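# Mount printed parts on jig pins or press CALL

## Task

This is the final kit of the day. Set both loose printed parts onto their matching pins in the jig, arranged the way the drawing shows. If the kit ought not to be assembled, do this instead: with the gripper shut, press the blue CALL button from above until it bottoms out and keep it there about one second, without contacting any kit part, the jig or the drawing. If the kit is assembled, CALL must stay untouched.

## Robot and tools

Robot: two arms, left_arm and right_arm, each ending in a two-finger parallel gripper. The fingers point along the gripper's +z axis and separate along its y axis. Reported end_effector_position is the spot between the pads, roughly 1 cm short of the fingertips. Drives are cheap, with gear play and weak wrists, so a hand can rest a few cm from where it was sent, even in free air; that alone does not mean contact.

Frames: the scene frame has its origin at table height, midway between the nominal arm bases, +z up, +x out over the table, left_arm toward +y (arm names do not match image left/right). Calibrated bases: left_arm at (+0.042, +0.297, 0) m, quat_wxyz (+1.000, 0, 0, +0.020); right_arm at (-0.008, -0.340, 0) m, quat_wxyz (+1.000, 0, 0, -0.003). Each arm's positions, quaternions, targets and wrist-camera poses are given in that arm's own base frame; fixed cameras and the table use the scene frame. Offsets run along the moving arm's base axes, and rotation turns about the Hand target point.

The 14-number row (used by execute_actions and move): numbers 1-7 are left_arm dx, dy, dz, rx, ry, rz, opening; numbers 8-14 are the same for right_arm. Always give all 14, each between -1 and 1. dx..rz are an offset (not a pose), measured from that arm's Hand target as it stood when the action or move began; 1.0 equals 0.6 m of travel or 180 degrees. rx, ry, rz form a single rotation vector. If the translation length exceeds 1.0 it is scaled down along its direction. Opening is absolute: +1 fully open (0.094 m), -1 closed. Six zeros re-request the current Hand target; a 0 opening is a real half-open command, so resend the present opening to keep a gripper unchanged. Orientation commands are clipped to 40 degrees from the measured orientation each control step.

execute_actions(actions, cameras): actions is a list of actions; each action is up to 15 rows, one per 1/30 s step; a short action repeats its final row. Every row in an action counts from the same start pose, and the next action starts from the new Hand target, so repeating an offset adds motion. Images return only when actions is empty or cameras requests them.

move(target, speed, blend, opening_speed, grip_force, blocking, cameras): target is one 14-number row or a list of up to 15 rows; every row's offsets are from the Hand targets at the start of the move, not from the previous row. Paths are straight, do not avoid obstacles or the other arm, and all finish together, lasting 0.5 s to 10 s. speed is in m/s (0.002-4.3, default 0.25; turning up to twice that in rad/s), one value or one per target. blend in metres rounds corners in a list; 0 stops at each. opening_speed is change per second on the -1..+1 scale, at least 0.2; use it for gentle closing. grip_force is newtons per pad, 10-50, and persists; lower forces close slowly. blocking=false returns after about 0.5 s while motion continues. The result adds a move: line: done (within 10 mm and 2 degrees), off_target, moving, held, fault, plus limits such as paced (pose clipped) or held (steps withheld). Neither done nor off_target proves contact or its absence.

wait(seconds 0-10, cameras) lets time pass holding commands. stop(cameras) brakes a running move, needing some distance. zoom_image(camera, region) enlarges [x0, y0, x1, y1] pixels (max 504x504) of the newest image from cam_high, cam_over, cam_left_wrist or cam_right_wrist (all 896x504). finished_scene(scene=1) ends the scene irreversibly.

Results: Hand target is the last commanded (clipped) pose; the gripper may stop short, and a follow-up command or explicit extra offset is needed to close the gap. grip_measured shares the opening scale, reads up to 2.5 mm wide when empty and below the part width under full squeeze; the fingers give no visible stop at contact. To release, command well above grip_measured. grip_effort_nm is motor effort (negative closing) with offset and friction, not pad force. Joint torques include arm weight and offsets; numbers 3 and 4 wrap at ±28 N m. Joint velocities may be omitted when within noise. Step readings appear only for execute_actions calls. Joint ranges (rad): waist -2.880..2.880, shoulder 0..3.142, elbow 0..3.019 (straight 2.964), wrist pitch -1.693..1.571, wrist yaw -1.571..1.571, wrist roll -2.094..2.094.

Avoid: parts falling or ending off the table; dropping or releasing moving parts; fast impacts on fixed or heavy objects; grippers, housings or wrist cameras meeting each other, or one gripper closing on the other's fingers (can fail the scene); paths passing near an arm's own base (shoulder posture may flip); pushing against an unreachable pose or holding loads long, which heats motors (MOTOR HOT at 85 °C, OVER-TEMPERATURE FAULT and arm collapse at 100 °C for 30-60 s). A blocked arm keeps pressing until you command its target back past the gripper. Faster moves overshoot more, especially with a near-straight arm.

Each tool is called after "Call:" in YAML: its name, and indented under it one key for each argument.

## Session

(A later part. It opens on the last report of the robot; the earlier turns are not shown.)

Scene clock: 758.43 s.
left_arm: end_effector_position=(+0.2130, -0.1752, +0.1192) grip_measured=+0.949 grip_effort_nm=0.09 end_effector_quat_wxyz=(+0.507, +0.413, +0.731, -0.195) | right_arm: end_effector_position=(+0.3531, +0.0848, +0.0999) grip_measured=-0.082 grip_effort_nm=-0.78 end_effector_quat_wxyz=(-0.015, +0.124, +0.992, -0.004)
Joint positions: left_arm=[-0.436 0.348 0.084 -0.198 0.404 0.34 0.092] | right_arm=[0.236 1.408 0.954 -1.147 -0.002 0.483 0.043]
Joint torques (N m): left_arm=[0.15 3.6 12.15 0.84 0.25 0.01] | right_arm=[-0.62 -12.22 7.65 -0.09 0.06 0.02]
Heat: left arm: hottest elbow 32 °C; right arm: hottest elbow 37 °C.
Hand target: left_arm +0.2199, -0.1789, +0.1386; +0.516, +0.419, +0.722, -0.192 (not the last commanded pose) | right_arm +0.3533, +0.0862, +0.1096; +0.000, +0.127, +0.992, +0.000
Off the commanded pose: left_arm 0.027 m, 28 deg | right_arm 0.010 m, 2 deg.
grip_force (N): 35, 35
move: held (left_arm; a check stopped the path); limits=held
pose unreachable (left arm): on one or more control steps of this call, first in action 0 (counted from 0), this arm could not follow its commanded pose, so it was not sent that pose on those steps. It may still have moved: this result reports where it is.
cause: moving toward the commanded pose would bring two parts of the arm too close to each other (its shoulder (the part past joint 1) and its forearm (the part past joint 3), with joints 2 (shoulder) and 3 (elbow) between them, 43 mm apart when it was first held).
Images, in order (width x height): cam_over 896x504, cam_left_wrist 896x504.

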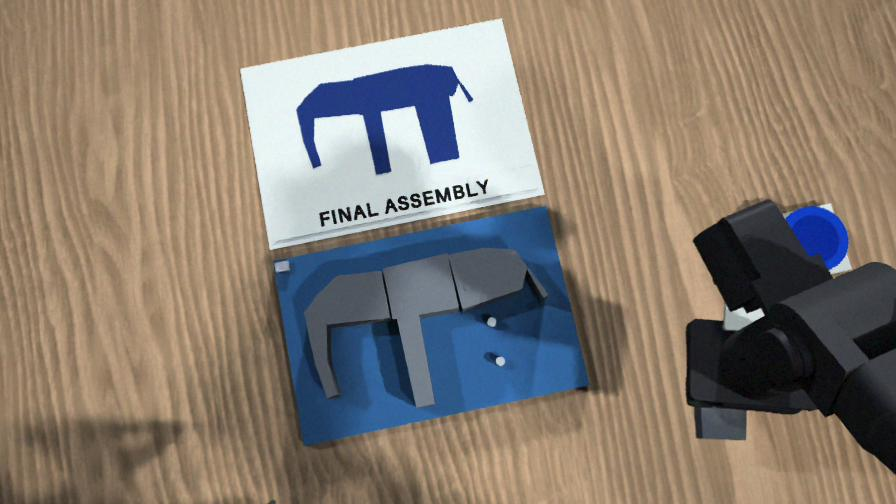

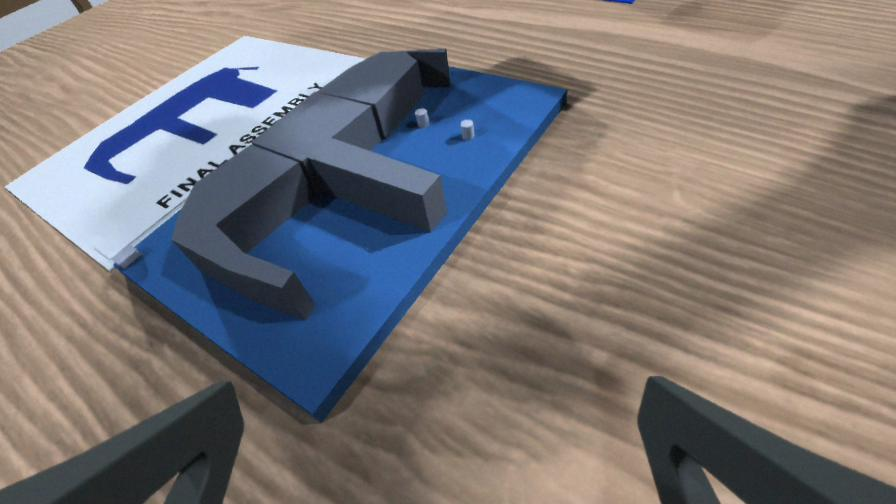

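Call:
move:
  target:
    - [0,0,0,0,0,0,0.95,0.05,0.05,0.05,0,0,0.03,-0.9]
    - [0,0,0,0,0,0,0.95,0.145,0.295,0.03,0,0,0.07,-0.9]
  speed: 0.2
  blend: 0.03
  cameras: ["all"]

Call:
zoom_image:
  camera: "cam_high"
  region: [405, 240, 525, 340]

Scene clock: 829.73 s.
left_arm: end_effector_position=(+0.2129, -0.1752, +0.1189) grip_measured=+0.949 grip_effort_nm=0.09 end_effector_quat_wxyz=(+0.506, +0.413, +0.731, -0.195) | right_arm: end_effector_position=(+0.4191, +0.2494, +0.1084) grip_measured=-0.082 grip_effort_nm=-0.78 end_effector_quat_wxyz=(-0.023, +0.013, +1.000, -0.011)
Joint positions: left_arm=[-0.436 0.348 0.084 -0.2 0.404 0.341 0.092] | right_arm=[0.536 1.718 1.345 -1.249 -0.004 0.563 0.043]
Joint torques (N m): left_arm=[-1.2 3.6 12.15 0.69 0.22 0.06] | right_arm=[-1.2 -14.62 14.41 -0.47 0.12 0.01]
Heat: left arm: hottest elbow 38 °C; right arm: hottest elbow 38 °C.
Hand target: left_arm +0.2199, -0.1789, +0.1386; +0.516, +0.419, +0.722, -0.192 | right_arm +0.4403, +0.2632, +0.1276; +0.000, +0.018, +1.000, +0.000
Off the commanded pose: left_arm 0.021 m, 2 deg | right_arm 0.032 m, 3 deg.
grip_force (N): 35, 35
move: off_target (left_arm, right_arm); blend cut to 0.026 m at target 1

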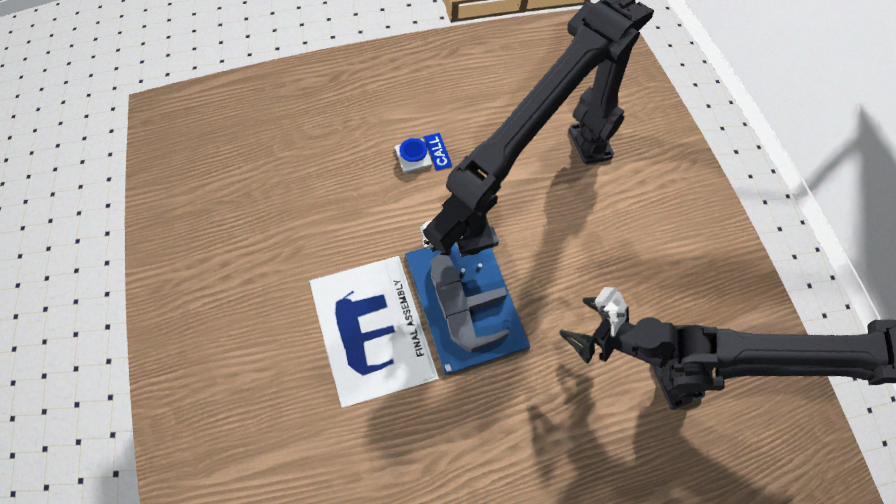

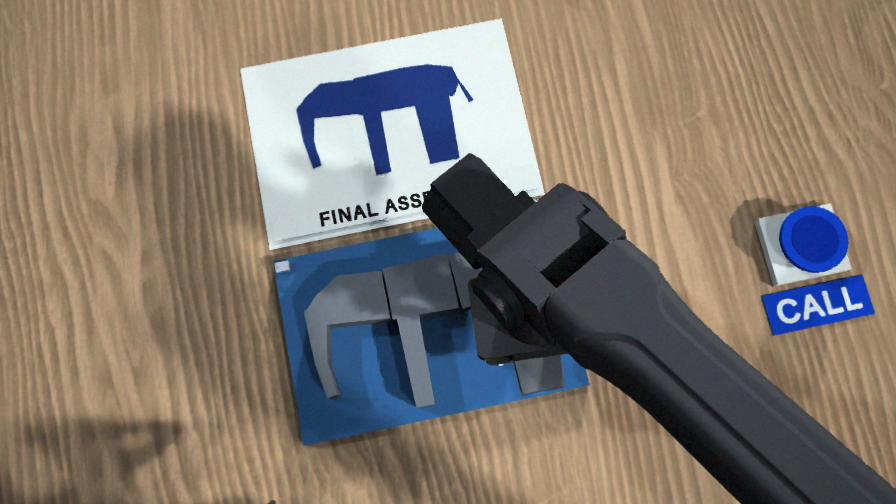

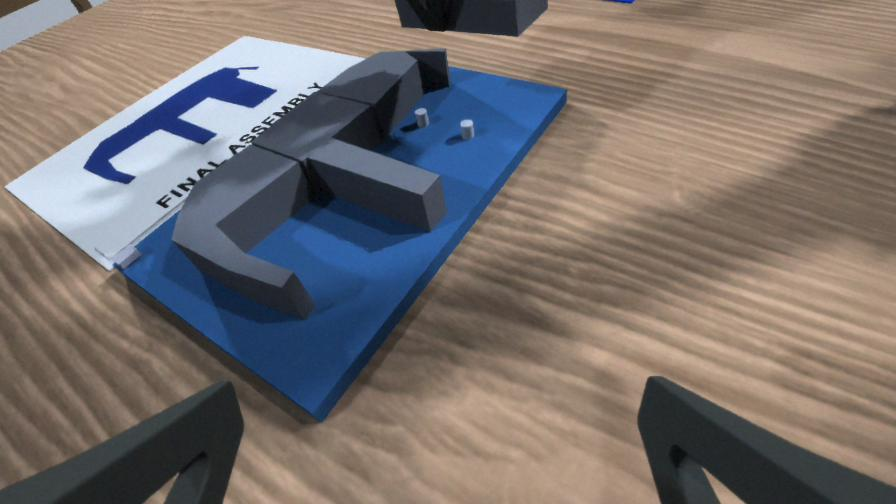

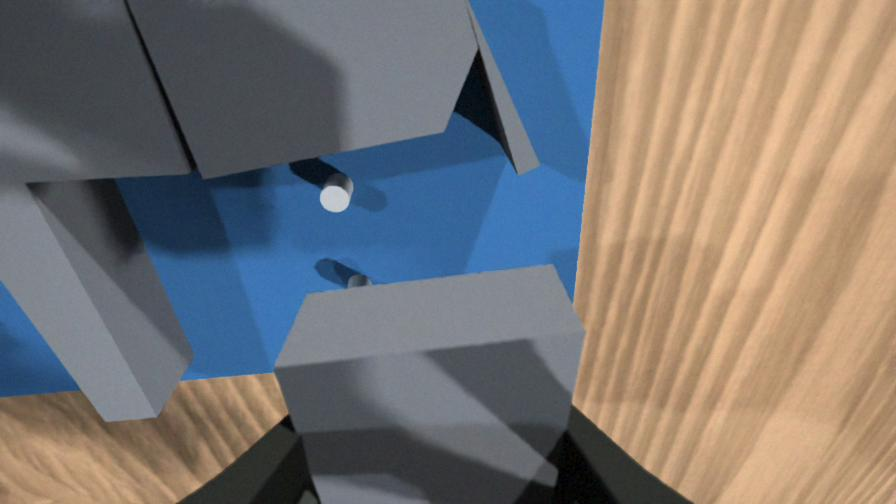

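Scaled by 4.200 from the camera's 896x504 image, which has a finer 1280x720 frame.

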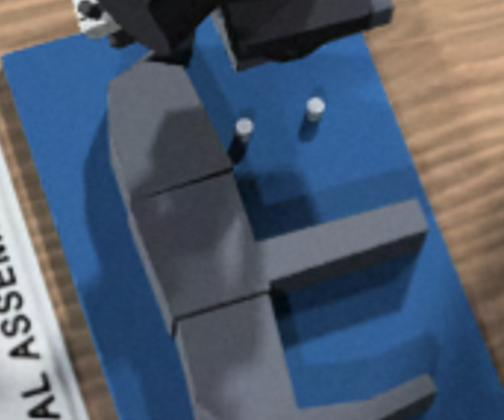

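Call:
move:
  target: [0,0,0,0,0,0,0.95,0,0.045,-0.05,0.007,-0.0146,0.017,-0.9]
  speed: 0.12
  cameras: ["cam_high","cam_left_wrist","cam_right_wrist"]

Call:
zoom_image:
  camera: "cam_left_wrist"
  region: [290, 0, 590, 180]

Call:
zoom_image:
  camera: "cam_high"
  region: [425, 230, 525, 310]

Scene clock: 860.00 s.
left_arm: end_effector_position=(+0.2129, -0.1752, +0.1189) grip_measured=+0.949 grip_effort_nm=0.09 end_effector_quat_wxyz=(+0.506, +0.413, +0.731, -0.195) | right_arm: end_effector_position=(+0.4256, +0.2812, +0.0904) grip_measured=-0.082 grip_effort_nm=-0.78 end_effector_quat_wxyz=(+0.003, -0.010, +1.000, +0.003)
Joint positions: left_arm=[-0.436 0.348 0.084 -0.2 0.404 0.341 0.092] | right_arm=[0.584 1.755 1.345 -1.153 -0.002 0.563 0.043]
Joint torques (N m): left_arm=[0.09 3.02 12.21 0.68 0.24 0.03] | right_arm=[-0.91 -15.44 10.86 0.53 0.3 -0.07]
Heat: left arm: hottest elbow 39 °C; right arm: hottest elbow 47 °C.
Hand target: left_arm +0.2199, -0.1789, +0.1386; +0.516, +0.419, +0.722, -0.192 | right_arm +0.4403, +0.2902, +0.0976; +0.023, -0.009, +1.000, +0.011
Off the commanded pose: left_arm 0.021 m, 2 deg | right_arm 0.019 m, 3 deg.
grip_force (N): 35, 35
move: off_target (left_arm, right_arm)
Images, in order (width x height): cam_high 896x504, cam_left_wrist 896x504, cam_right_wrist 896x504.

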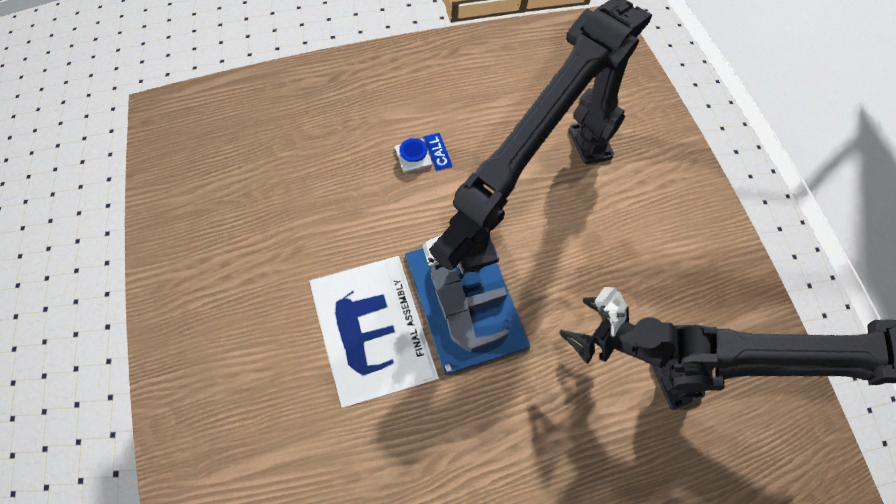

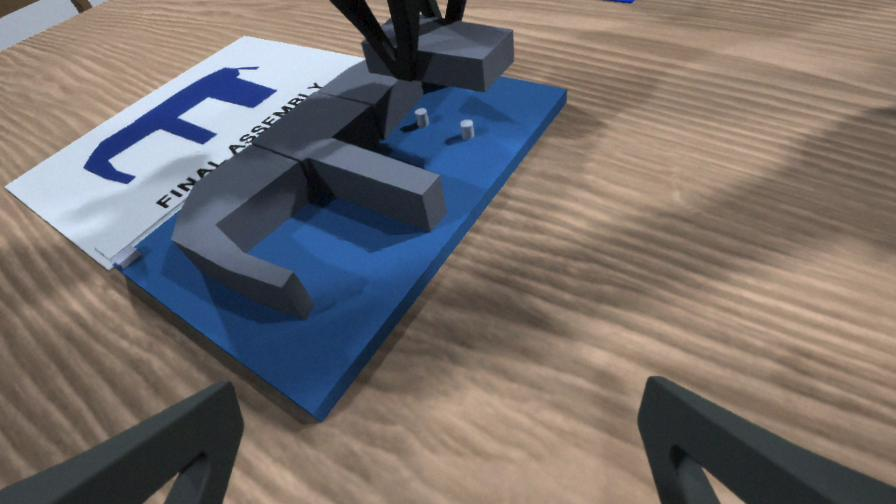

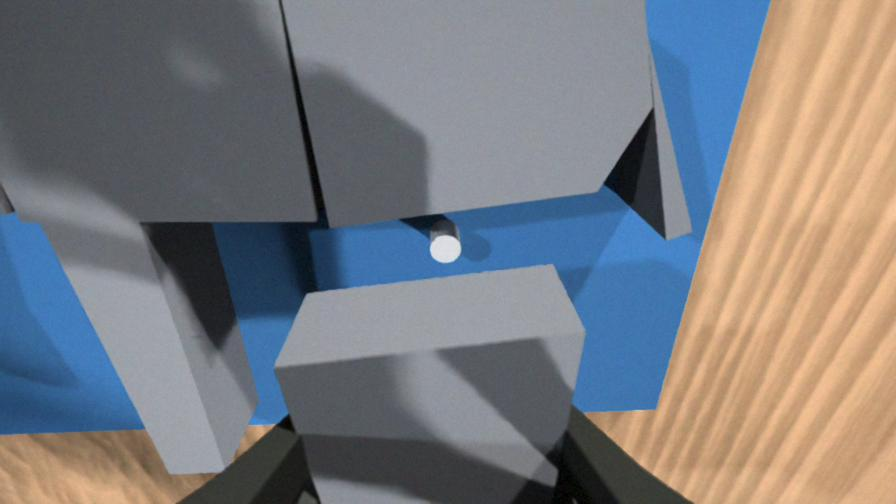

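Scaled by 1.680 from the camera's 896x504 image, which has a finer 1280x720 frame.

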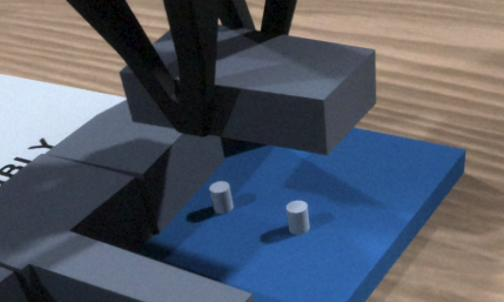

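Scaled by 5.040 from the camera's 896x504 image, which has a finer 1280x720 frame.

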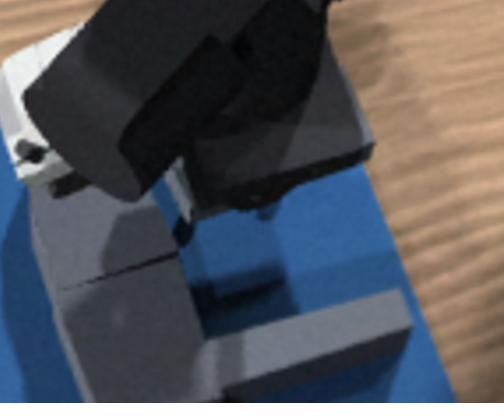

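Call:
move:
  target: [0,0,0,0,0,0,0.95,0.006,-0.034,-0.045,0,0,-0.003,-0.9]
  speed: 0.1
  cameras: ["cam_left_wrist","cam_right_wrist"]

Call:
zoom_image:
  camera: "cam_left_wrist"
  region: [290, 0, 590, 180]

Scene clock: 879.20 s.
left_arm: end_effector_position=(+0.2129, -0.1752, +0.1189) grip_measured=+0.949 grip_effort_nm=0.09 end_effector_quat_wxyz=(+0.506, +0.413, +0.731, -0.195) | right_arm: end_effector_position=(+0.4383, +0.2687, +0.0736) grip_measured=-0.082 grip_effort_nm=-0.78 end_effector_quat_wxyz=(+0.015, +0.001, +1.000, +0.011)
Joint positions: left_arm=[-0.436 0.348 0.084 -0.2 0.404 0.341 0.092] | right_arm=[0.55 1.765 1.311 -1.08 -0.002 0.552 0.043]
Joint torques (N m): left_arm=[-0.15 3.14 12.12 0.83 0.15 0.03] | right_arm=[-1.73 -15.44 8.09 0.61 0.24 -0.15]
Heat: left arm: hottest elbow 40 °C; right arm: hottest elbow 46 °C.
Hand target: left_arm +0.2199, -0.1789, +0.1386; +0.516, +0.419, +0.722, -0.192 | right_arm +0.4439, +0.2698, +0.0706; +0.023, -0.004, +1.000, +0.011
Off the commanded pose: left_arm 0.021 m, 2 deg | right_arm 0.006 m, 1 deg.
grip_force (N): 35, 35
move: off_target (left_arm)
Images, in order (width x height): cam_left_wrist 896x504, cam_right_wrist 896x504.

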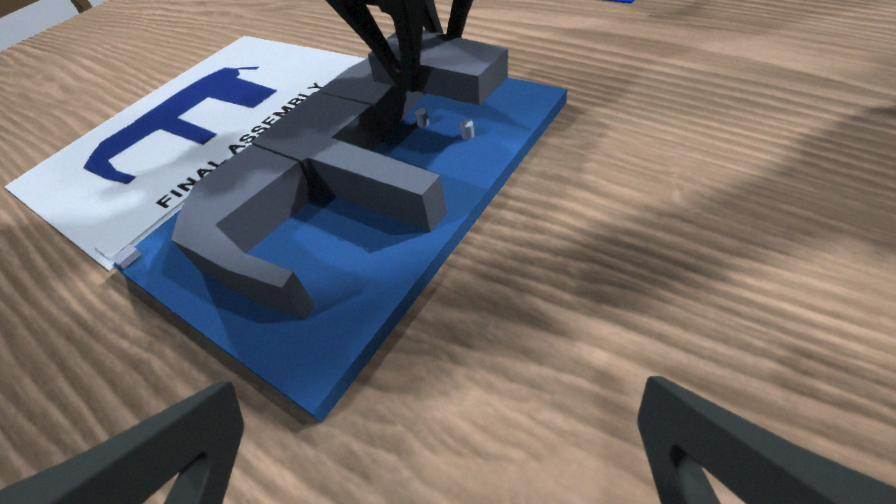

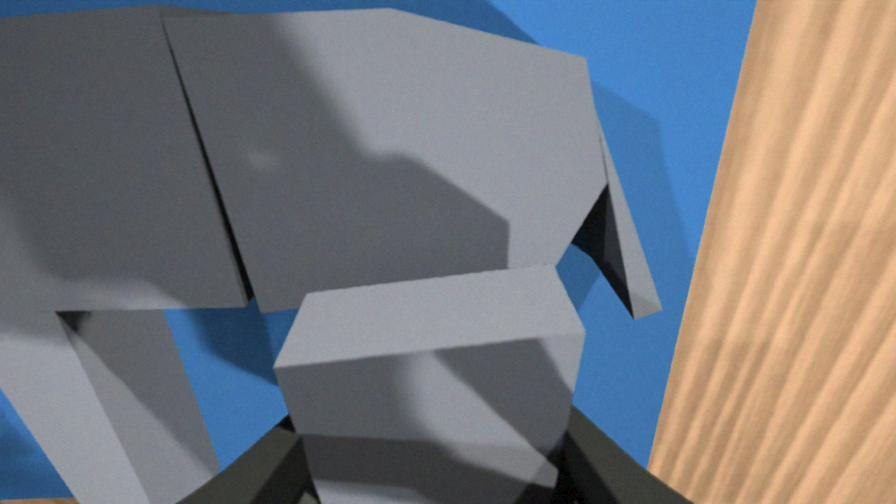

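Scaled by 1.680 from the camera's 896x504 image, which has a finer 1280x720 frame.

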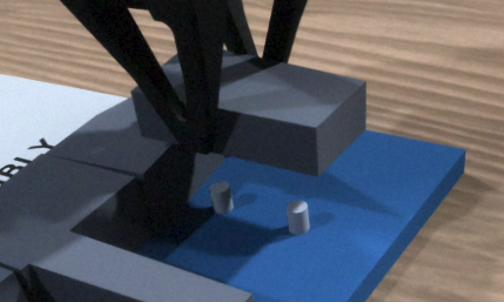

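Call:
move:
  target: [0,0,0,0,0,0,0.95,-0.018,0.022,0.006,0,0,0,-0.9]
  speed: 0.1
  cameras: ["cam_left_wrist","cam_right_wrist"]

Call:
zoom_image:
  camera: "cam_left_wrist"
  region: [290, 0, 590, 180]

Scene clock: 885.47 s.
left_arm: end_effector_position=(+0.2129, -0.1752, +0.1189) grip_measured=+0.949 grip_effort_nm=0.09 end_effector_quat_wxyz=(+0.506, +0.413, +0.731, -0.195) | right_arm: end_effector_position=(+0.4304, +0.2812, +0.0736) grip_measured=-0.082 grip_effort_nm=-0.78 end_effector_quat_wxyz=(+0.015, -0.009, +1.000, +0.010)
Joint positions: left_arm=[-0.436 0.348 0.084 -0.2 0.404 0.341 0.092] | right_arm=[0.579 1.765 1.311 -1.08 -0.001 0.562 0.043]
Joint torques (N m): left_arm=[-0.97 3.6 12.01 0.72 0.14 0.03] | right_arm=[-0.73 -16.15 7.92 0.36 0.29 0.01]
Heat: left arm: hottest elbow 40 °C; right arm: hottest elbow 45 °C.
Hand target: left_arm +0.2199, -0.1789, +0.1386; +0.516, +0.419, +0.722, -0.192 | right_arm +0.4331, +0.2830, +0.0742; +0.023, -0.004, +1.000, +0.011
Off the commanded pose: left_arm 0.021 m, 2 deg | right_arm 0.003 m, 1 deg.
grip_force (N): 35, 35
move: off_target (left_arm)
Images, in order (width x height): cam_left_wrist 896x504, cam_right_wrist 896x504.

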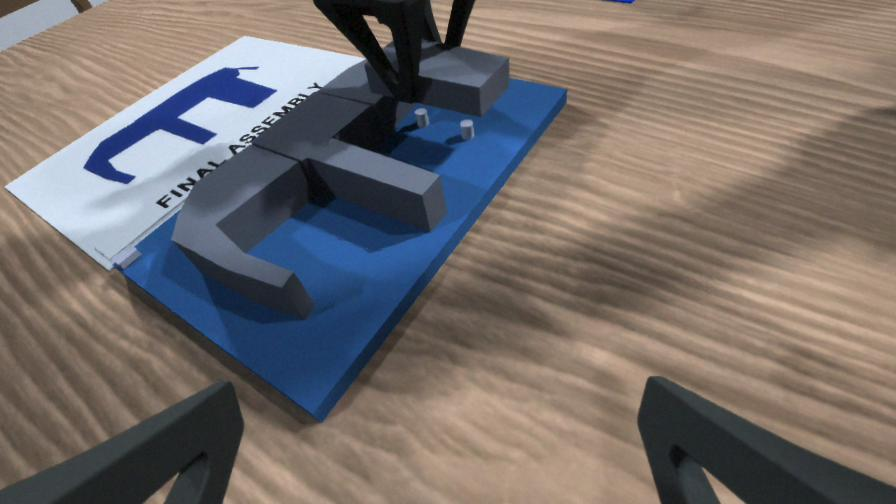

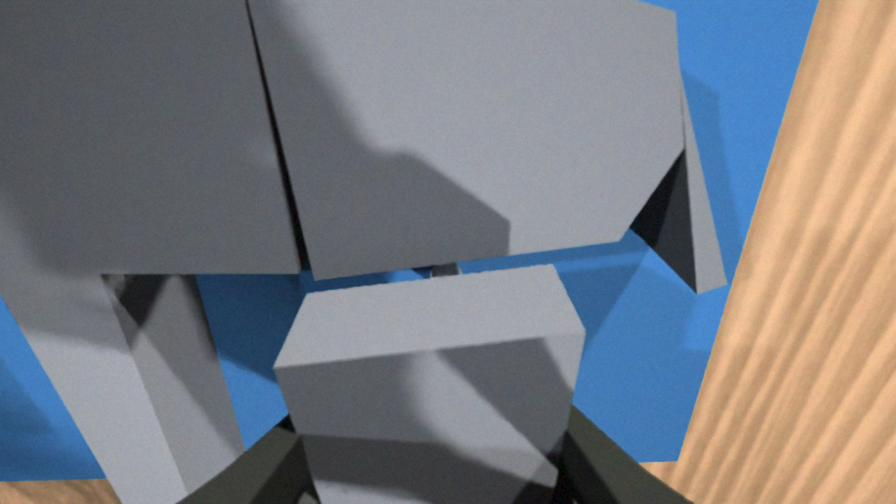

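Scaled by 1.680 from the camera's 896x504 image, which has a finer 1280x720 frame.

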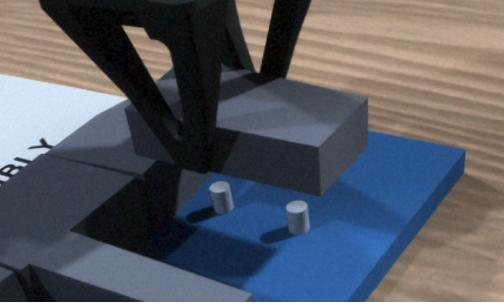

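Call:
move:
  target: [0,0,0,0,0,0,0.95,0.002,-0.009,-0.02,-0.0064,0.0095,0,-0.9]
  speed: 0.08
  cameras: ["cam_left_wrist","cam_right_wrist"]

Call:
zoom_image:
  camera: "cam_left_wrist"
  region: [340, 20, 540, 160]

Scene clock: 920.60 s.
left_arm: end_effector_position=(+0.2129, -0.1752, +0.1189) grip_measured=+0.949 grip_effort_nm=0.09 end_effector_quat_wxyz=(+0.506, +0.413, +0.731, -0.195) | right_arm: end_effector_position=(+0.4294, +0.2805, +0.0638) grip_measured=-0.082 grip_effort_nm=-0.78 end_effector_quat_wxyz=(+0.007, -0.009, +1.000, +0.005)
Joint positions: left_arm=[-0.436 0.348 0.084 -0.2 0.404 0.341 0.092] | right_arm=[0.579 1.785 1.311 -1.08 -0.001 0.562 0.043]
Joint torques (N m): left_arm=[-0.85 3.6 12.08 0.59 0.21 0.06] | right_arm=[-1.44 -15.56 8.54 -0.16 0.3 -0.09]
Heat: left arm: hottest elbow 41 °C; right arm: hottest elbow 42 °C.
Hand target: left_arm +0.2199, -0.1789, +0.1386; +0.516, +0.419, +0.722, -0.192 | right_arm +0.4343, +0.2776, +0.0622; +0.008, -0.004, +1.000, +0.001
Off the commanded pose: left_arm 0.021 m, 2 deg | right_arm 0.006 m, 1 deg.
grip_force (N): 35, 35
move: off_target (left_arm)
Images, in order (width x height): cam_left_wrist 896x504, cam_right_wrist 896x504.

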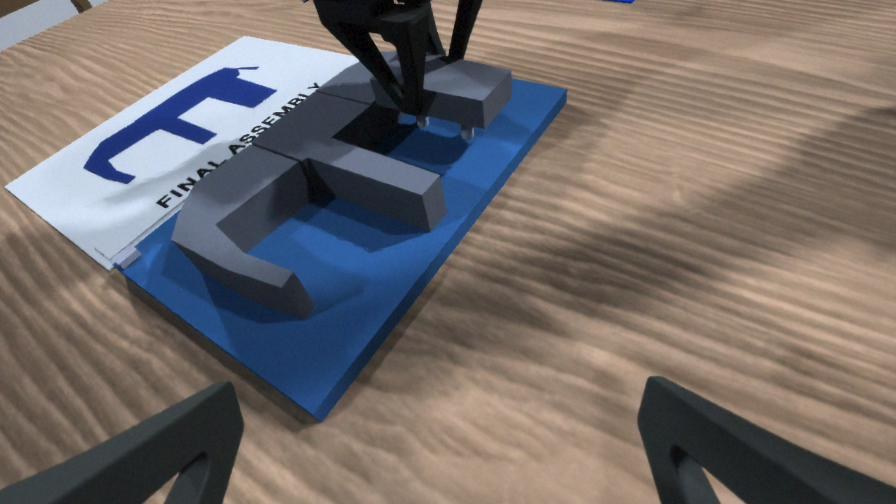

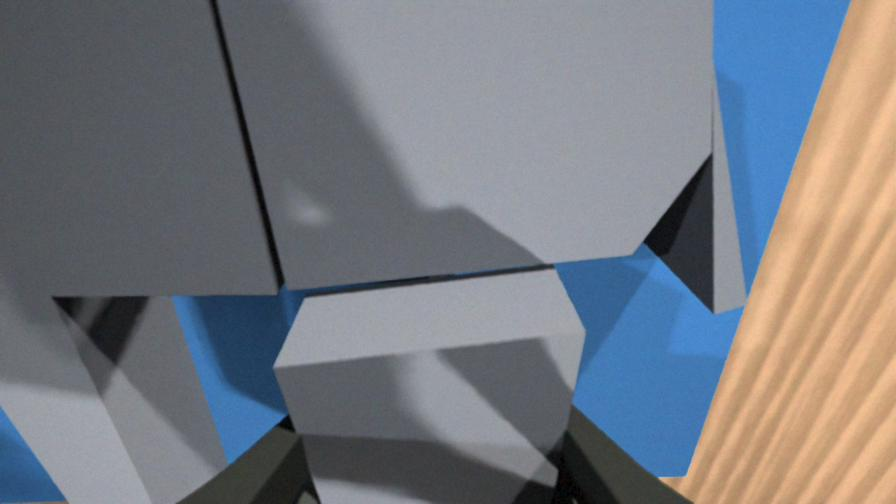

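Scaled by 2.520 from the camera's 896x504 image, which has a finer 1280x720 frame.

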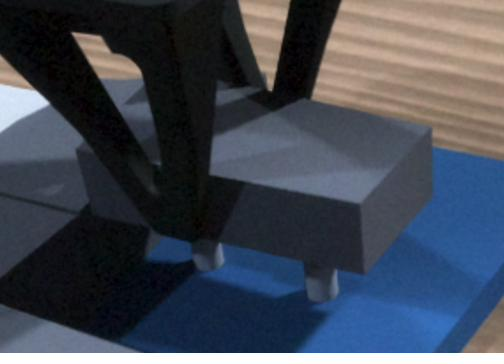

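Call:
move:
  target: [0,0,0,0,0,0,0.95,0.002,-0.018,0,0,0,0,-0.9]
  speed: 0.08
  cameras: ["cam_left_wrist","cam_right_wrist"]

Call:
zoom_image:
  camera: "cam_left_wrist"
  region: [340, 20, 540, 160]

Scene clock: 944.77 s.
left_arm: end_effector_position=(+0.2129, -0.1752, +0.1189) grip_measured=+0.949 grip_effort_nm=0.09 end_effector_quat_wxyz=(+0.506, +0.413, +0.731, -0.195) | right_arm: end_effector_position=(+0.4329, +0.2688, +0.0612) grip_measured=-0.082 grip_effort_nm=-0.78 end_effector_quat_wxyz=(+0.004, +0.000, +1.000, +0.003)
Joint positions: left_arm=[-0.436 0.348 0.084 -0.2 0.404 0.341 0.092] | right_arm=[0.556 1.785 1.304 -1.08 -0.001 0.557 0.043]
Joint torques (N m): left_arm=[-0.03 3.84 12.03 0.55 0.19 0.05] | right_arm=[-1.79 -16.26 7.82 0.01 0.28 -0.14]
Heat: left arm: hottest elbow 41 °C; right arm: hottest elbow 41 °C.
Hand target: left_arm +0.2199, -0.1789, +0.1386; +0.516, +0.419, +0.722, -0.192 | right_arm +0.4355, +0.2668, +0.0622; +0.008, -0.004, +1.000, +0.001
Off the commanded pose: left_arm 0.021 m, 2 deg | right_arm 0.003 m, 1 deg.
grip_force (N): 35, 35
move: off_target (left_arm)
Images, in order (width x height): cam_left_wrist 896x504, cam_right_wrist 896x504.

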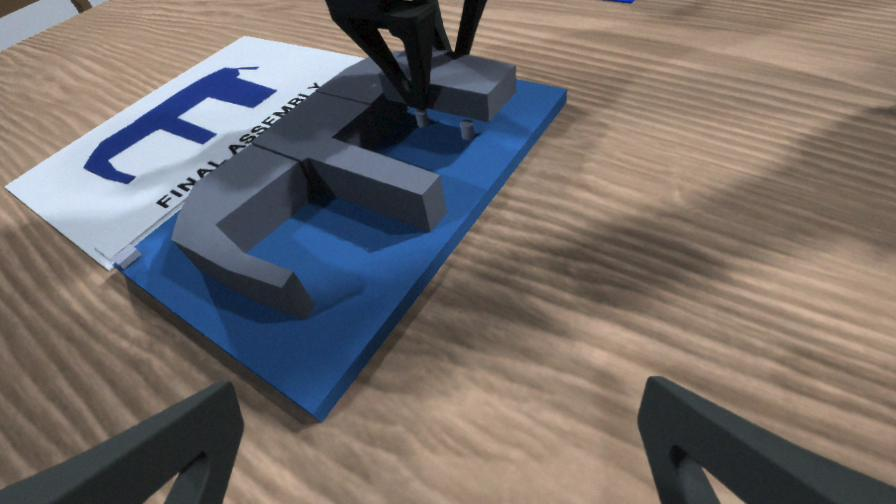

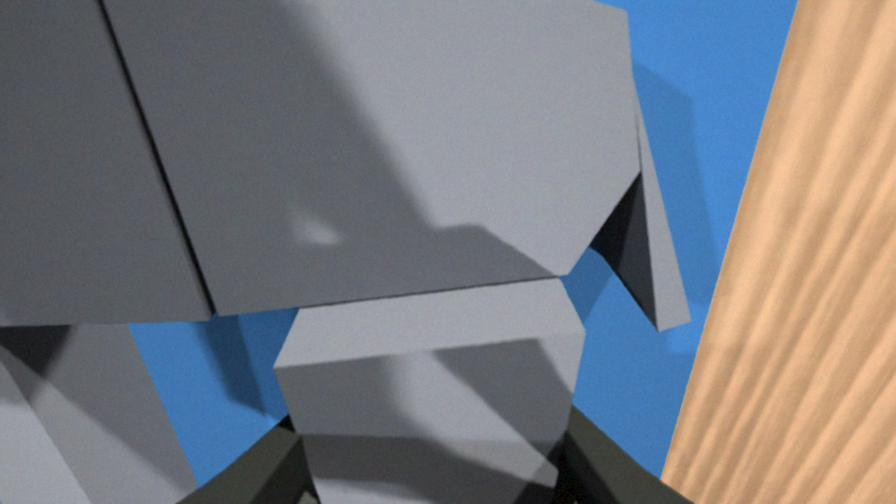

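Scaled by 2.520 from the camera's 896x504 image, which has a finer 1280x720 frame.

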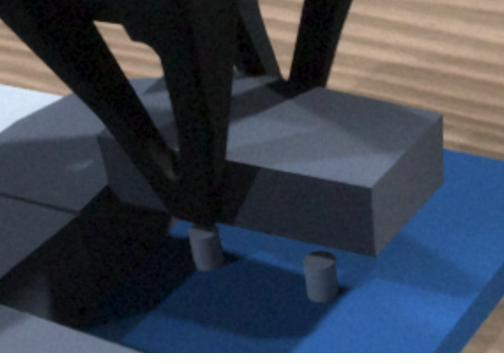

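Call:
move:
  target: [0,0,0,0,0,0,0.95,0,0.013,-0.007,0,0,0,-0.9]
  speed: 0.08
  cameras: ["cam_left_wrist","cam_right_wrist","cam_high"]

Call:
zoom_image:
  camera: "cam_left_wrist"
  region: [340, 20, 540, 160]

Call:
zoom_image:
  camera: "cam_high"
  region: [425, 230, 525, 310]

Scene clock: 969.50 s.
left_arm: end_effector_position=(+0.2129, -0.1752, +0.1189) grip_measured=+0.949 grip_effort_nm=0.09 end_effector_quat_wxyz=(+0.506, +0.413, +0.731, -0.195) | right_arm: end_effector_position=(+0.4329, +0.2688, +0.0604) grip_measured=-0.082 grip_effort_nm=-0.78 end_effector_quat_wxyz=(+0.003, +0.000, +1.000, +0.002)
Joint positions: left_arm=[-0.436 0.348 0.084 -0.2 0.404 0.341 0.092] | right_arm=[0.556 1.787 1.304 -1.08 -0.001 0.557 0.043]
Joint torques (N m): left_arm=[-0.03 2.78 11.9 0.62 0.21 0.07] | right_arm=[-0.85 -15.15 8.51 0.18 0.3 -0.01]
Heat: left arm: hottest elbow 42 °C; right arm: hottest elbow 40 °C.
Hand target: left_arm +0.2199, -0.1789, +0.1386; +0.516, +0.419, +0.722, -0.192 | right_arm +0.4355, +0.2746, +0.0580; +0.008, -0.004, +1.000, +0.001
Off the commanded pose: left_arm 0.021 m, 2 deg | right_arm 0.007 m, 1 deg.
grip_force (N): 35, 35
move: off_target (left_arm)
Images, in order (width x height): cam_high 896x504, cam_left_wrist 896x504, cam_right_wrist 896x504.

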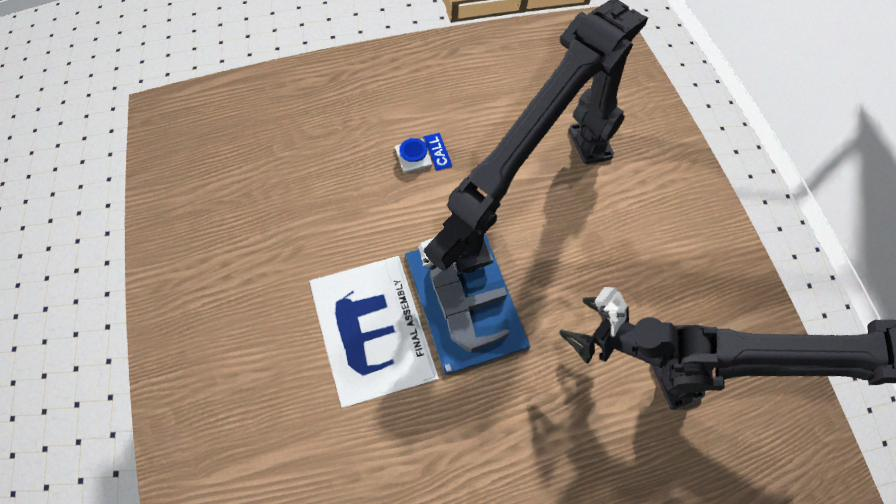

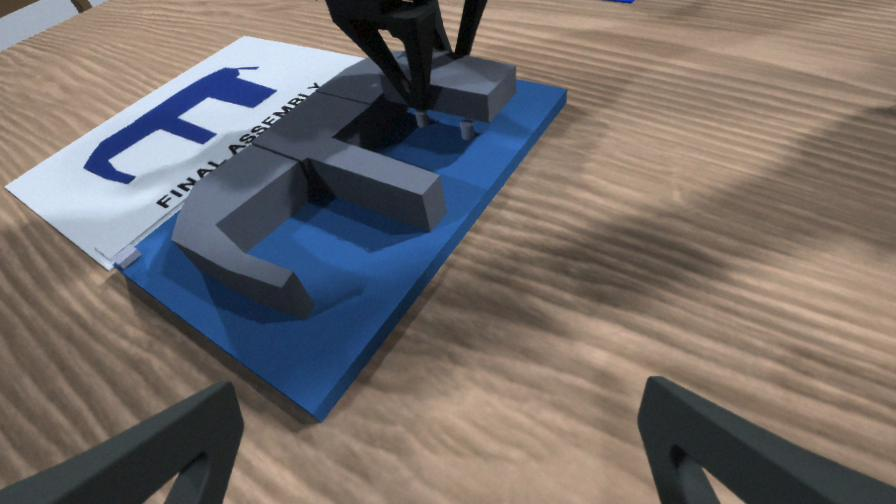

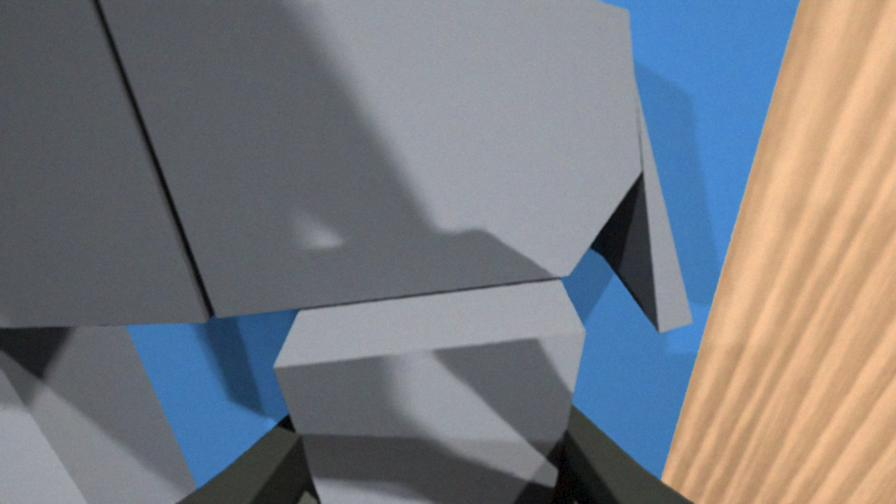

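Scaled by 2.520 from the camera's 896x504 image, which has a finer 1280x720 frame.

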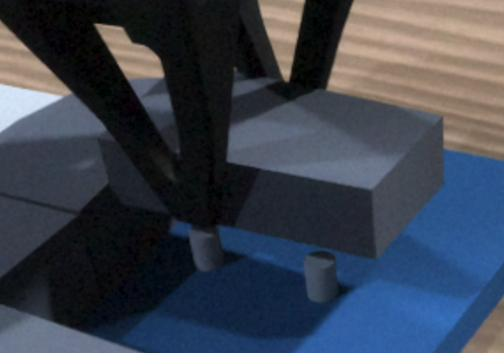

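Scaled by 5.040 from the camera's 896x504 image, which has a finer 1280x720 frame.

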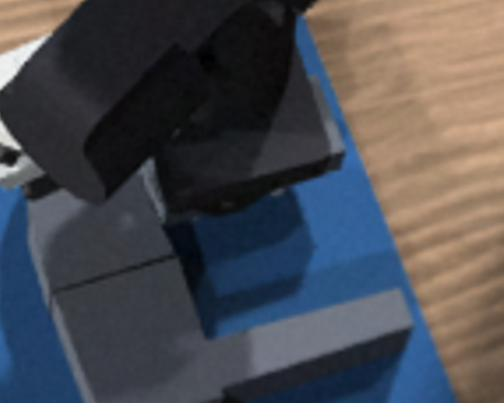

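Call:
move:
  target: [0,0,0,0,0,0,0.95,0,0.007,-0.002,0,0,0,-0.9]
  speed: 0.05
  cameras: ["cam_left_wrist"]

Call:
zoom_image:
  camera: "cam_left_wrist"
  region: [340, 20, 540, 160]

Scene clock: 976.20 s.
left_arm: end_effector_position=(+0.2129, -0.1752, +0.1189) grip_measured=+0.949 grip_effort_nm=0.09 end_effector_quat_wxyz=(+0.506, +0.413, +0.731, -0.195) | right_arm: end_effector_position=(+0.4321, +0.2692, +0.0574) grip_measured=-0.082 grip_effort_nm=-0.78 end_effector_quat_wxyz=(+0.001, +0.000, +1.000, +0.001)
Joint positions: left_arm=[-0.436 0.348 0.084 -0.2 0.404 0.341 0.092] | right_arm=[0.558 1.793 1.304 -1.08 -0.001 0.557 0.043]
Joint torques (N m): left_arm=[-0.56 2.84 11.95 0.62 0.16 0.07] | right_arm=[-0.5 -15.33 9.05 0.2 0.3 -0.01]
Heat: left arm: hottest elbow 42 °C; right arm: hottest elbow 40 °C.
Hand target: left_arm +0.2199, -0.1789, +0.1386; +0.516, +0.419, +0.722, -0.192 | right_arm +0.4355, +0.2788, +0.0568; +0.008, -0.004, +1.000, +0.001
Off the commanded pose: left_arm 0.021 m, 2 deg | right_arm 0.010 m, 1 deg.
grip_force (N): 35, 35
move: off_target (left_arm)
Images, in order (width x height): cam_left_wrist 896x504.

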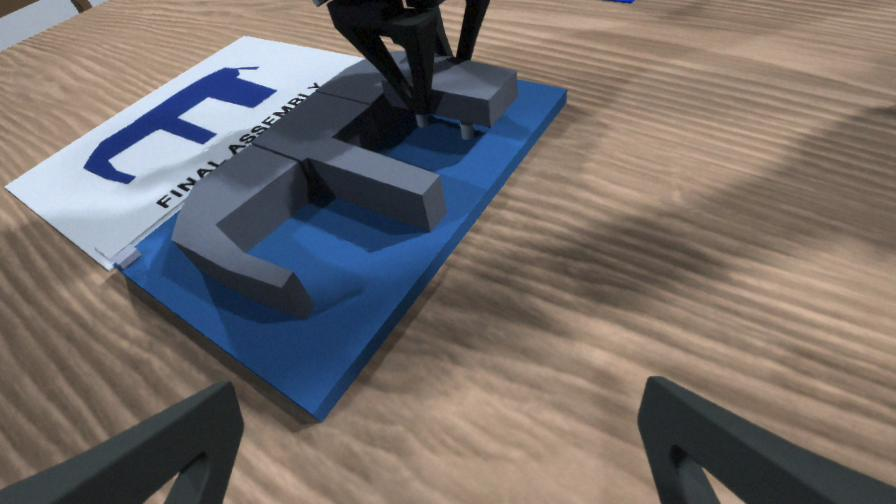

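Scaled by 2.520 from the camera's 896x504 image, which has a finer 1280x720 frame.

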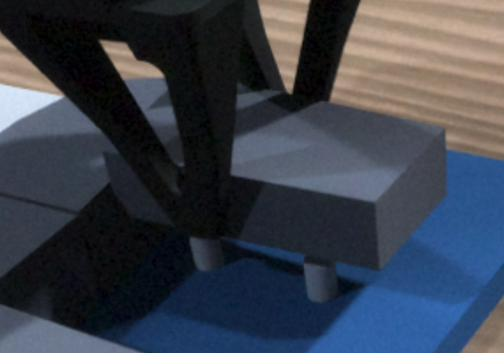

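Call:
move:
  target: [0,0,0,0,0,0,0.95,0,0.008,0.003,0,0,0,-0.9]
  speed: 0.02

Call:
move:
  target: [0,0,0,0,0,0,0.95,0,-0.007,0,0,0,0,-0.9]
  speed: 0.05
  cameras: ["cam_left_wrist","cam_right_wrist"]

Call:
zoom_image:
  camera: "cam_left_wrist"
  region: [340, 20, 540, 160]

Scene clock: 986.73 s.
left_arm: end_effector_position=(+0.2129, -0.1752, +0.1189) grip_measured=+0.949 grip_effort_nm=0.09 end_effector_quat_wxyz=(+0.506, +0.413, +0.731, -0.195) | right_arm: end_effector_position=(+0.4293, +0.2730, +0.0552) grip_measured=-0.082 grip_effort_nm=-0.78 end_effector_quat_wxyz=(-0.001, -0.003, +1.000, +0.000)
Joint positions: left_arm=[-0.436 0.348 0.084 -0.2 0.404 0.341 0.092] | right_arm=[0.567 1.798 1.304 -1.08 -0.001 0.56 0.043]
Joint torques (N m): left_arm=[0.09 3.96 11.93 0.88 0.23 0.08] | right_arm=[-0.62 -15.33 10 -0.03 0.3 0.01]
Heat: left arm: hottest elbow 42 °C; right arm: hottest elbow 40 °C.
Hand target: left_arm +0.2199, -0.1789, +0.1386; +0.516, +0.419, +0.722, -0.192 | right_arm +0.4355, +0.2836, +0.0586; +0.008, -0.004, +1.000, +0.001
Off the commanded pose: left_arm 0.021 m, 2 deg | right_arm 0.013 m, 1 deg.
grip_force (N): 35, 35
move: off_target (left_arm, right_arm)

Scene clock: 987.73 s.
left_arm: end_effector_position=(+0.2129, -0.1752, +0.1189) grip_measured=+0.949 grip_effort_nm=0.09 end_effector_quat_wxyz=(+0.506, +0.413, +0.731, -0.195) | right_arm: end_effector_position=(+0.4293, +0.2730, +0.0552) grip_measured=-0.082 grip_effort_nm=-0.78 end_effector_quat_wxyz=(-0.001, -0.003, +1.000, +0.000)
Joint positions: left_arm=[-0.436 0.348 0.084 -0.2 0.404 0.341 0.092] | right_arm=[0.567 1.798 1.304 -1.08 -0.001 0.56 0.043]
Joint torques (N m): left_arm=[-1.55 3.6 12.36 0.91 0.14 0.07] | right_arm=[-0.91 -15.74 9.33 0.05 0.29 -0.06]
Heat: left arm: hottest elbow 42 °C; right arm: hottest elbow 40 °C.
Hand target: left_arm +0.2199, -0.1789, +0.1386; +0.516, +0.419, +0.722, -0.192 | right_arm +0.4355, +0.2794, +0.0586; +0.008, -0.004, +1.000, +0.001
Off the commanded pose: left_arm 0.021 m, 2 deg | right_arm 0.010 m, 1 deg.
grip_force (N): 35, 35
move: off_target (left_arm)
Images, in order (width x height): cam_left_wrist 896x504, cam_right_wrist 896x504.

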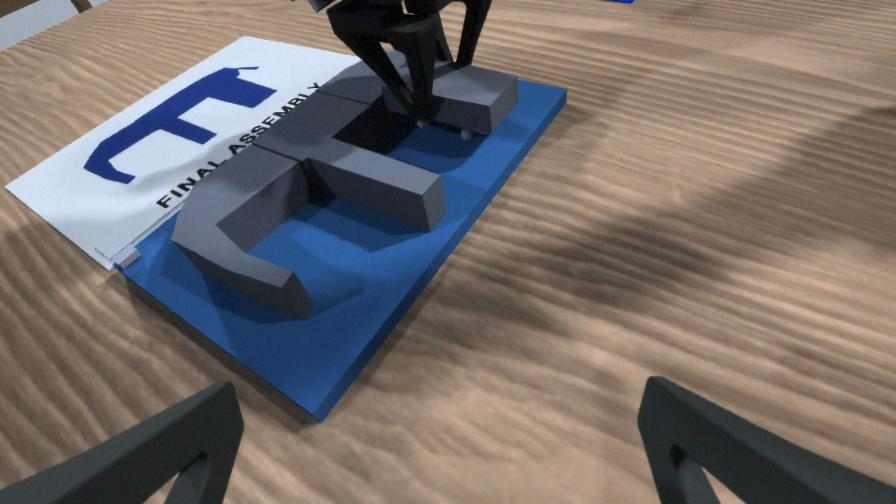

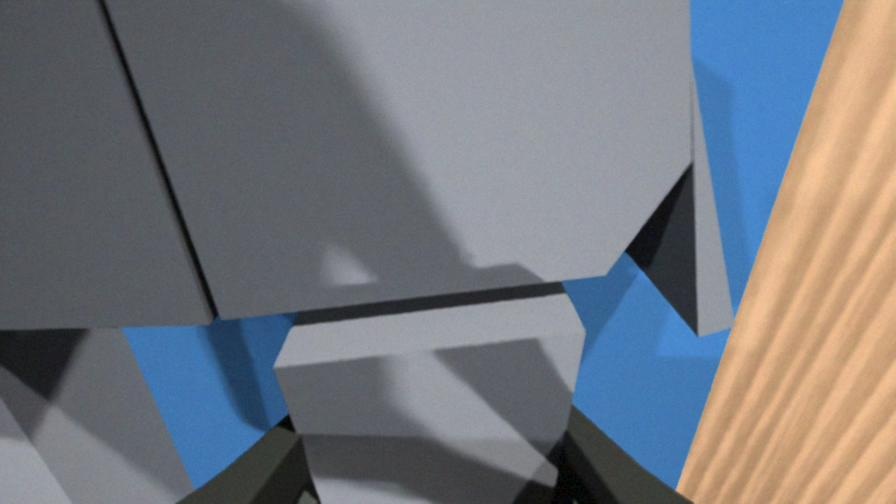

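Scaled by 2.520 from the camera's 896x504 image, which has a finer 1280x720 frame.

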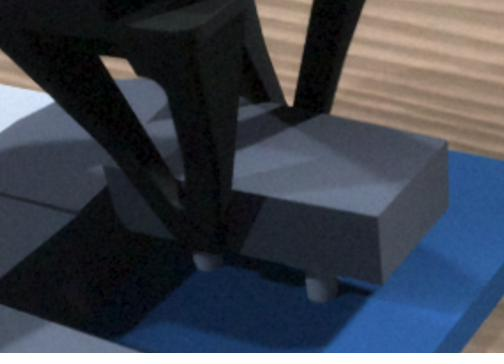

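Call:
move:
  target: [0,0,0,0,0,0,0.95,0,0.012,0.003,0,0,0,-0.9]
  speed: 0.02
  cameras: ["cam_left_wrist"]

Scene clock: 996.90 s.
left_arm: end_effector_position=(+0.2129, -0.1752, +0.1189) grip_measured=+0.949 grip_effort_nm=0.09 end_effector_quat_wxyz=(+0.506, +0.413, +0.731, -0.195) | right_arm: end_effector_position=(+0.4280, +0.2750, +0.0552) grip_measured=-0.082 grip_effort_nm=-0.78 end_effector_quat_wxyz=(-0.001, -0.003, +1.000, +0.000)
Joint positions: left_arm=[-0.436 0.348 0.084 -0.2 0.404 0.341 0.092] | right_arm=[0.572 1.798 1.304 -1.08 -0.001 0.565 0.043]
Joint torques (N m): left_arm=[-0.26 3.43 12.04 0.73 0.25 0.03] | right_arm=[-0.5 -15.27 10.69 -0.24 0.3 0.01]
Heat: left arm: hottest elbow 42 °C; right arm: hottest elbow 41 °C.
Hand target: left_arm +0.2199, -0.1789, +0.1386; +0.516, +0.419, +0.722, -0.192 | right_arm +0.4355, +0.2866, +0.0604; +0.008, -0.004, +1.000, +0.001
Off the commanded pose: left_arm 0.021 m, 2 deg | right_arm 0.015 m, 1 deg.
grip_force (N): 35, 35
move: off_target (left_arm, right_arm)
Images, in order (width x height): cam_left_wrist 896x504.

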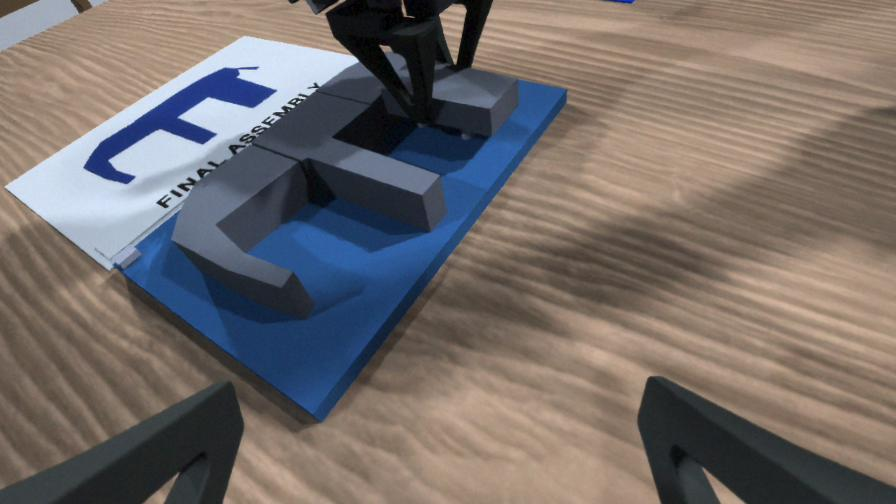

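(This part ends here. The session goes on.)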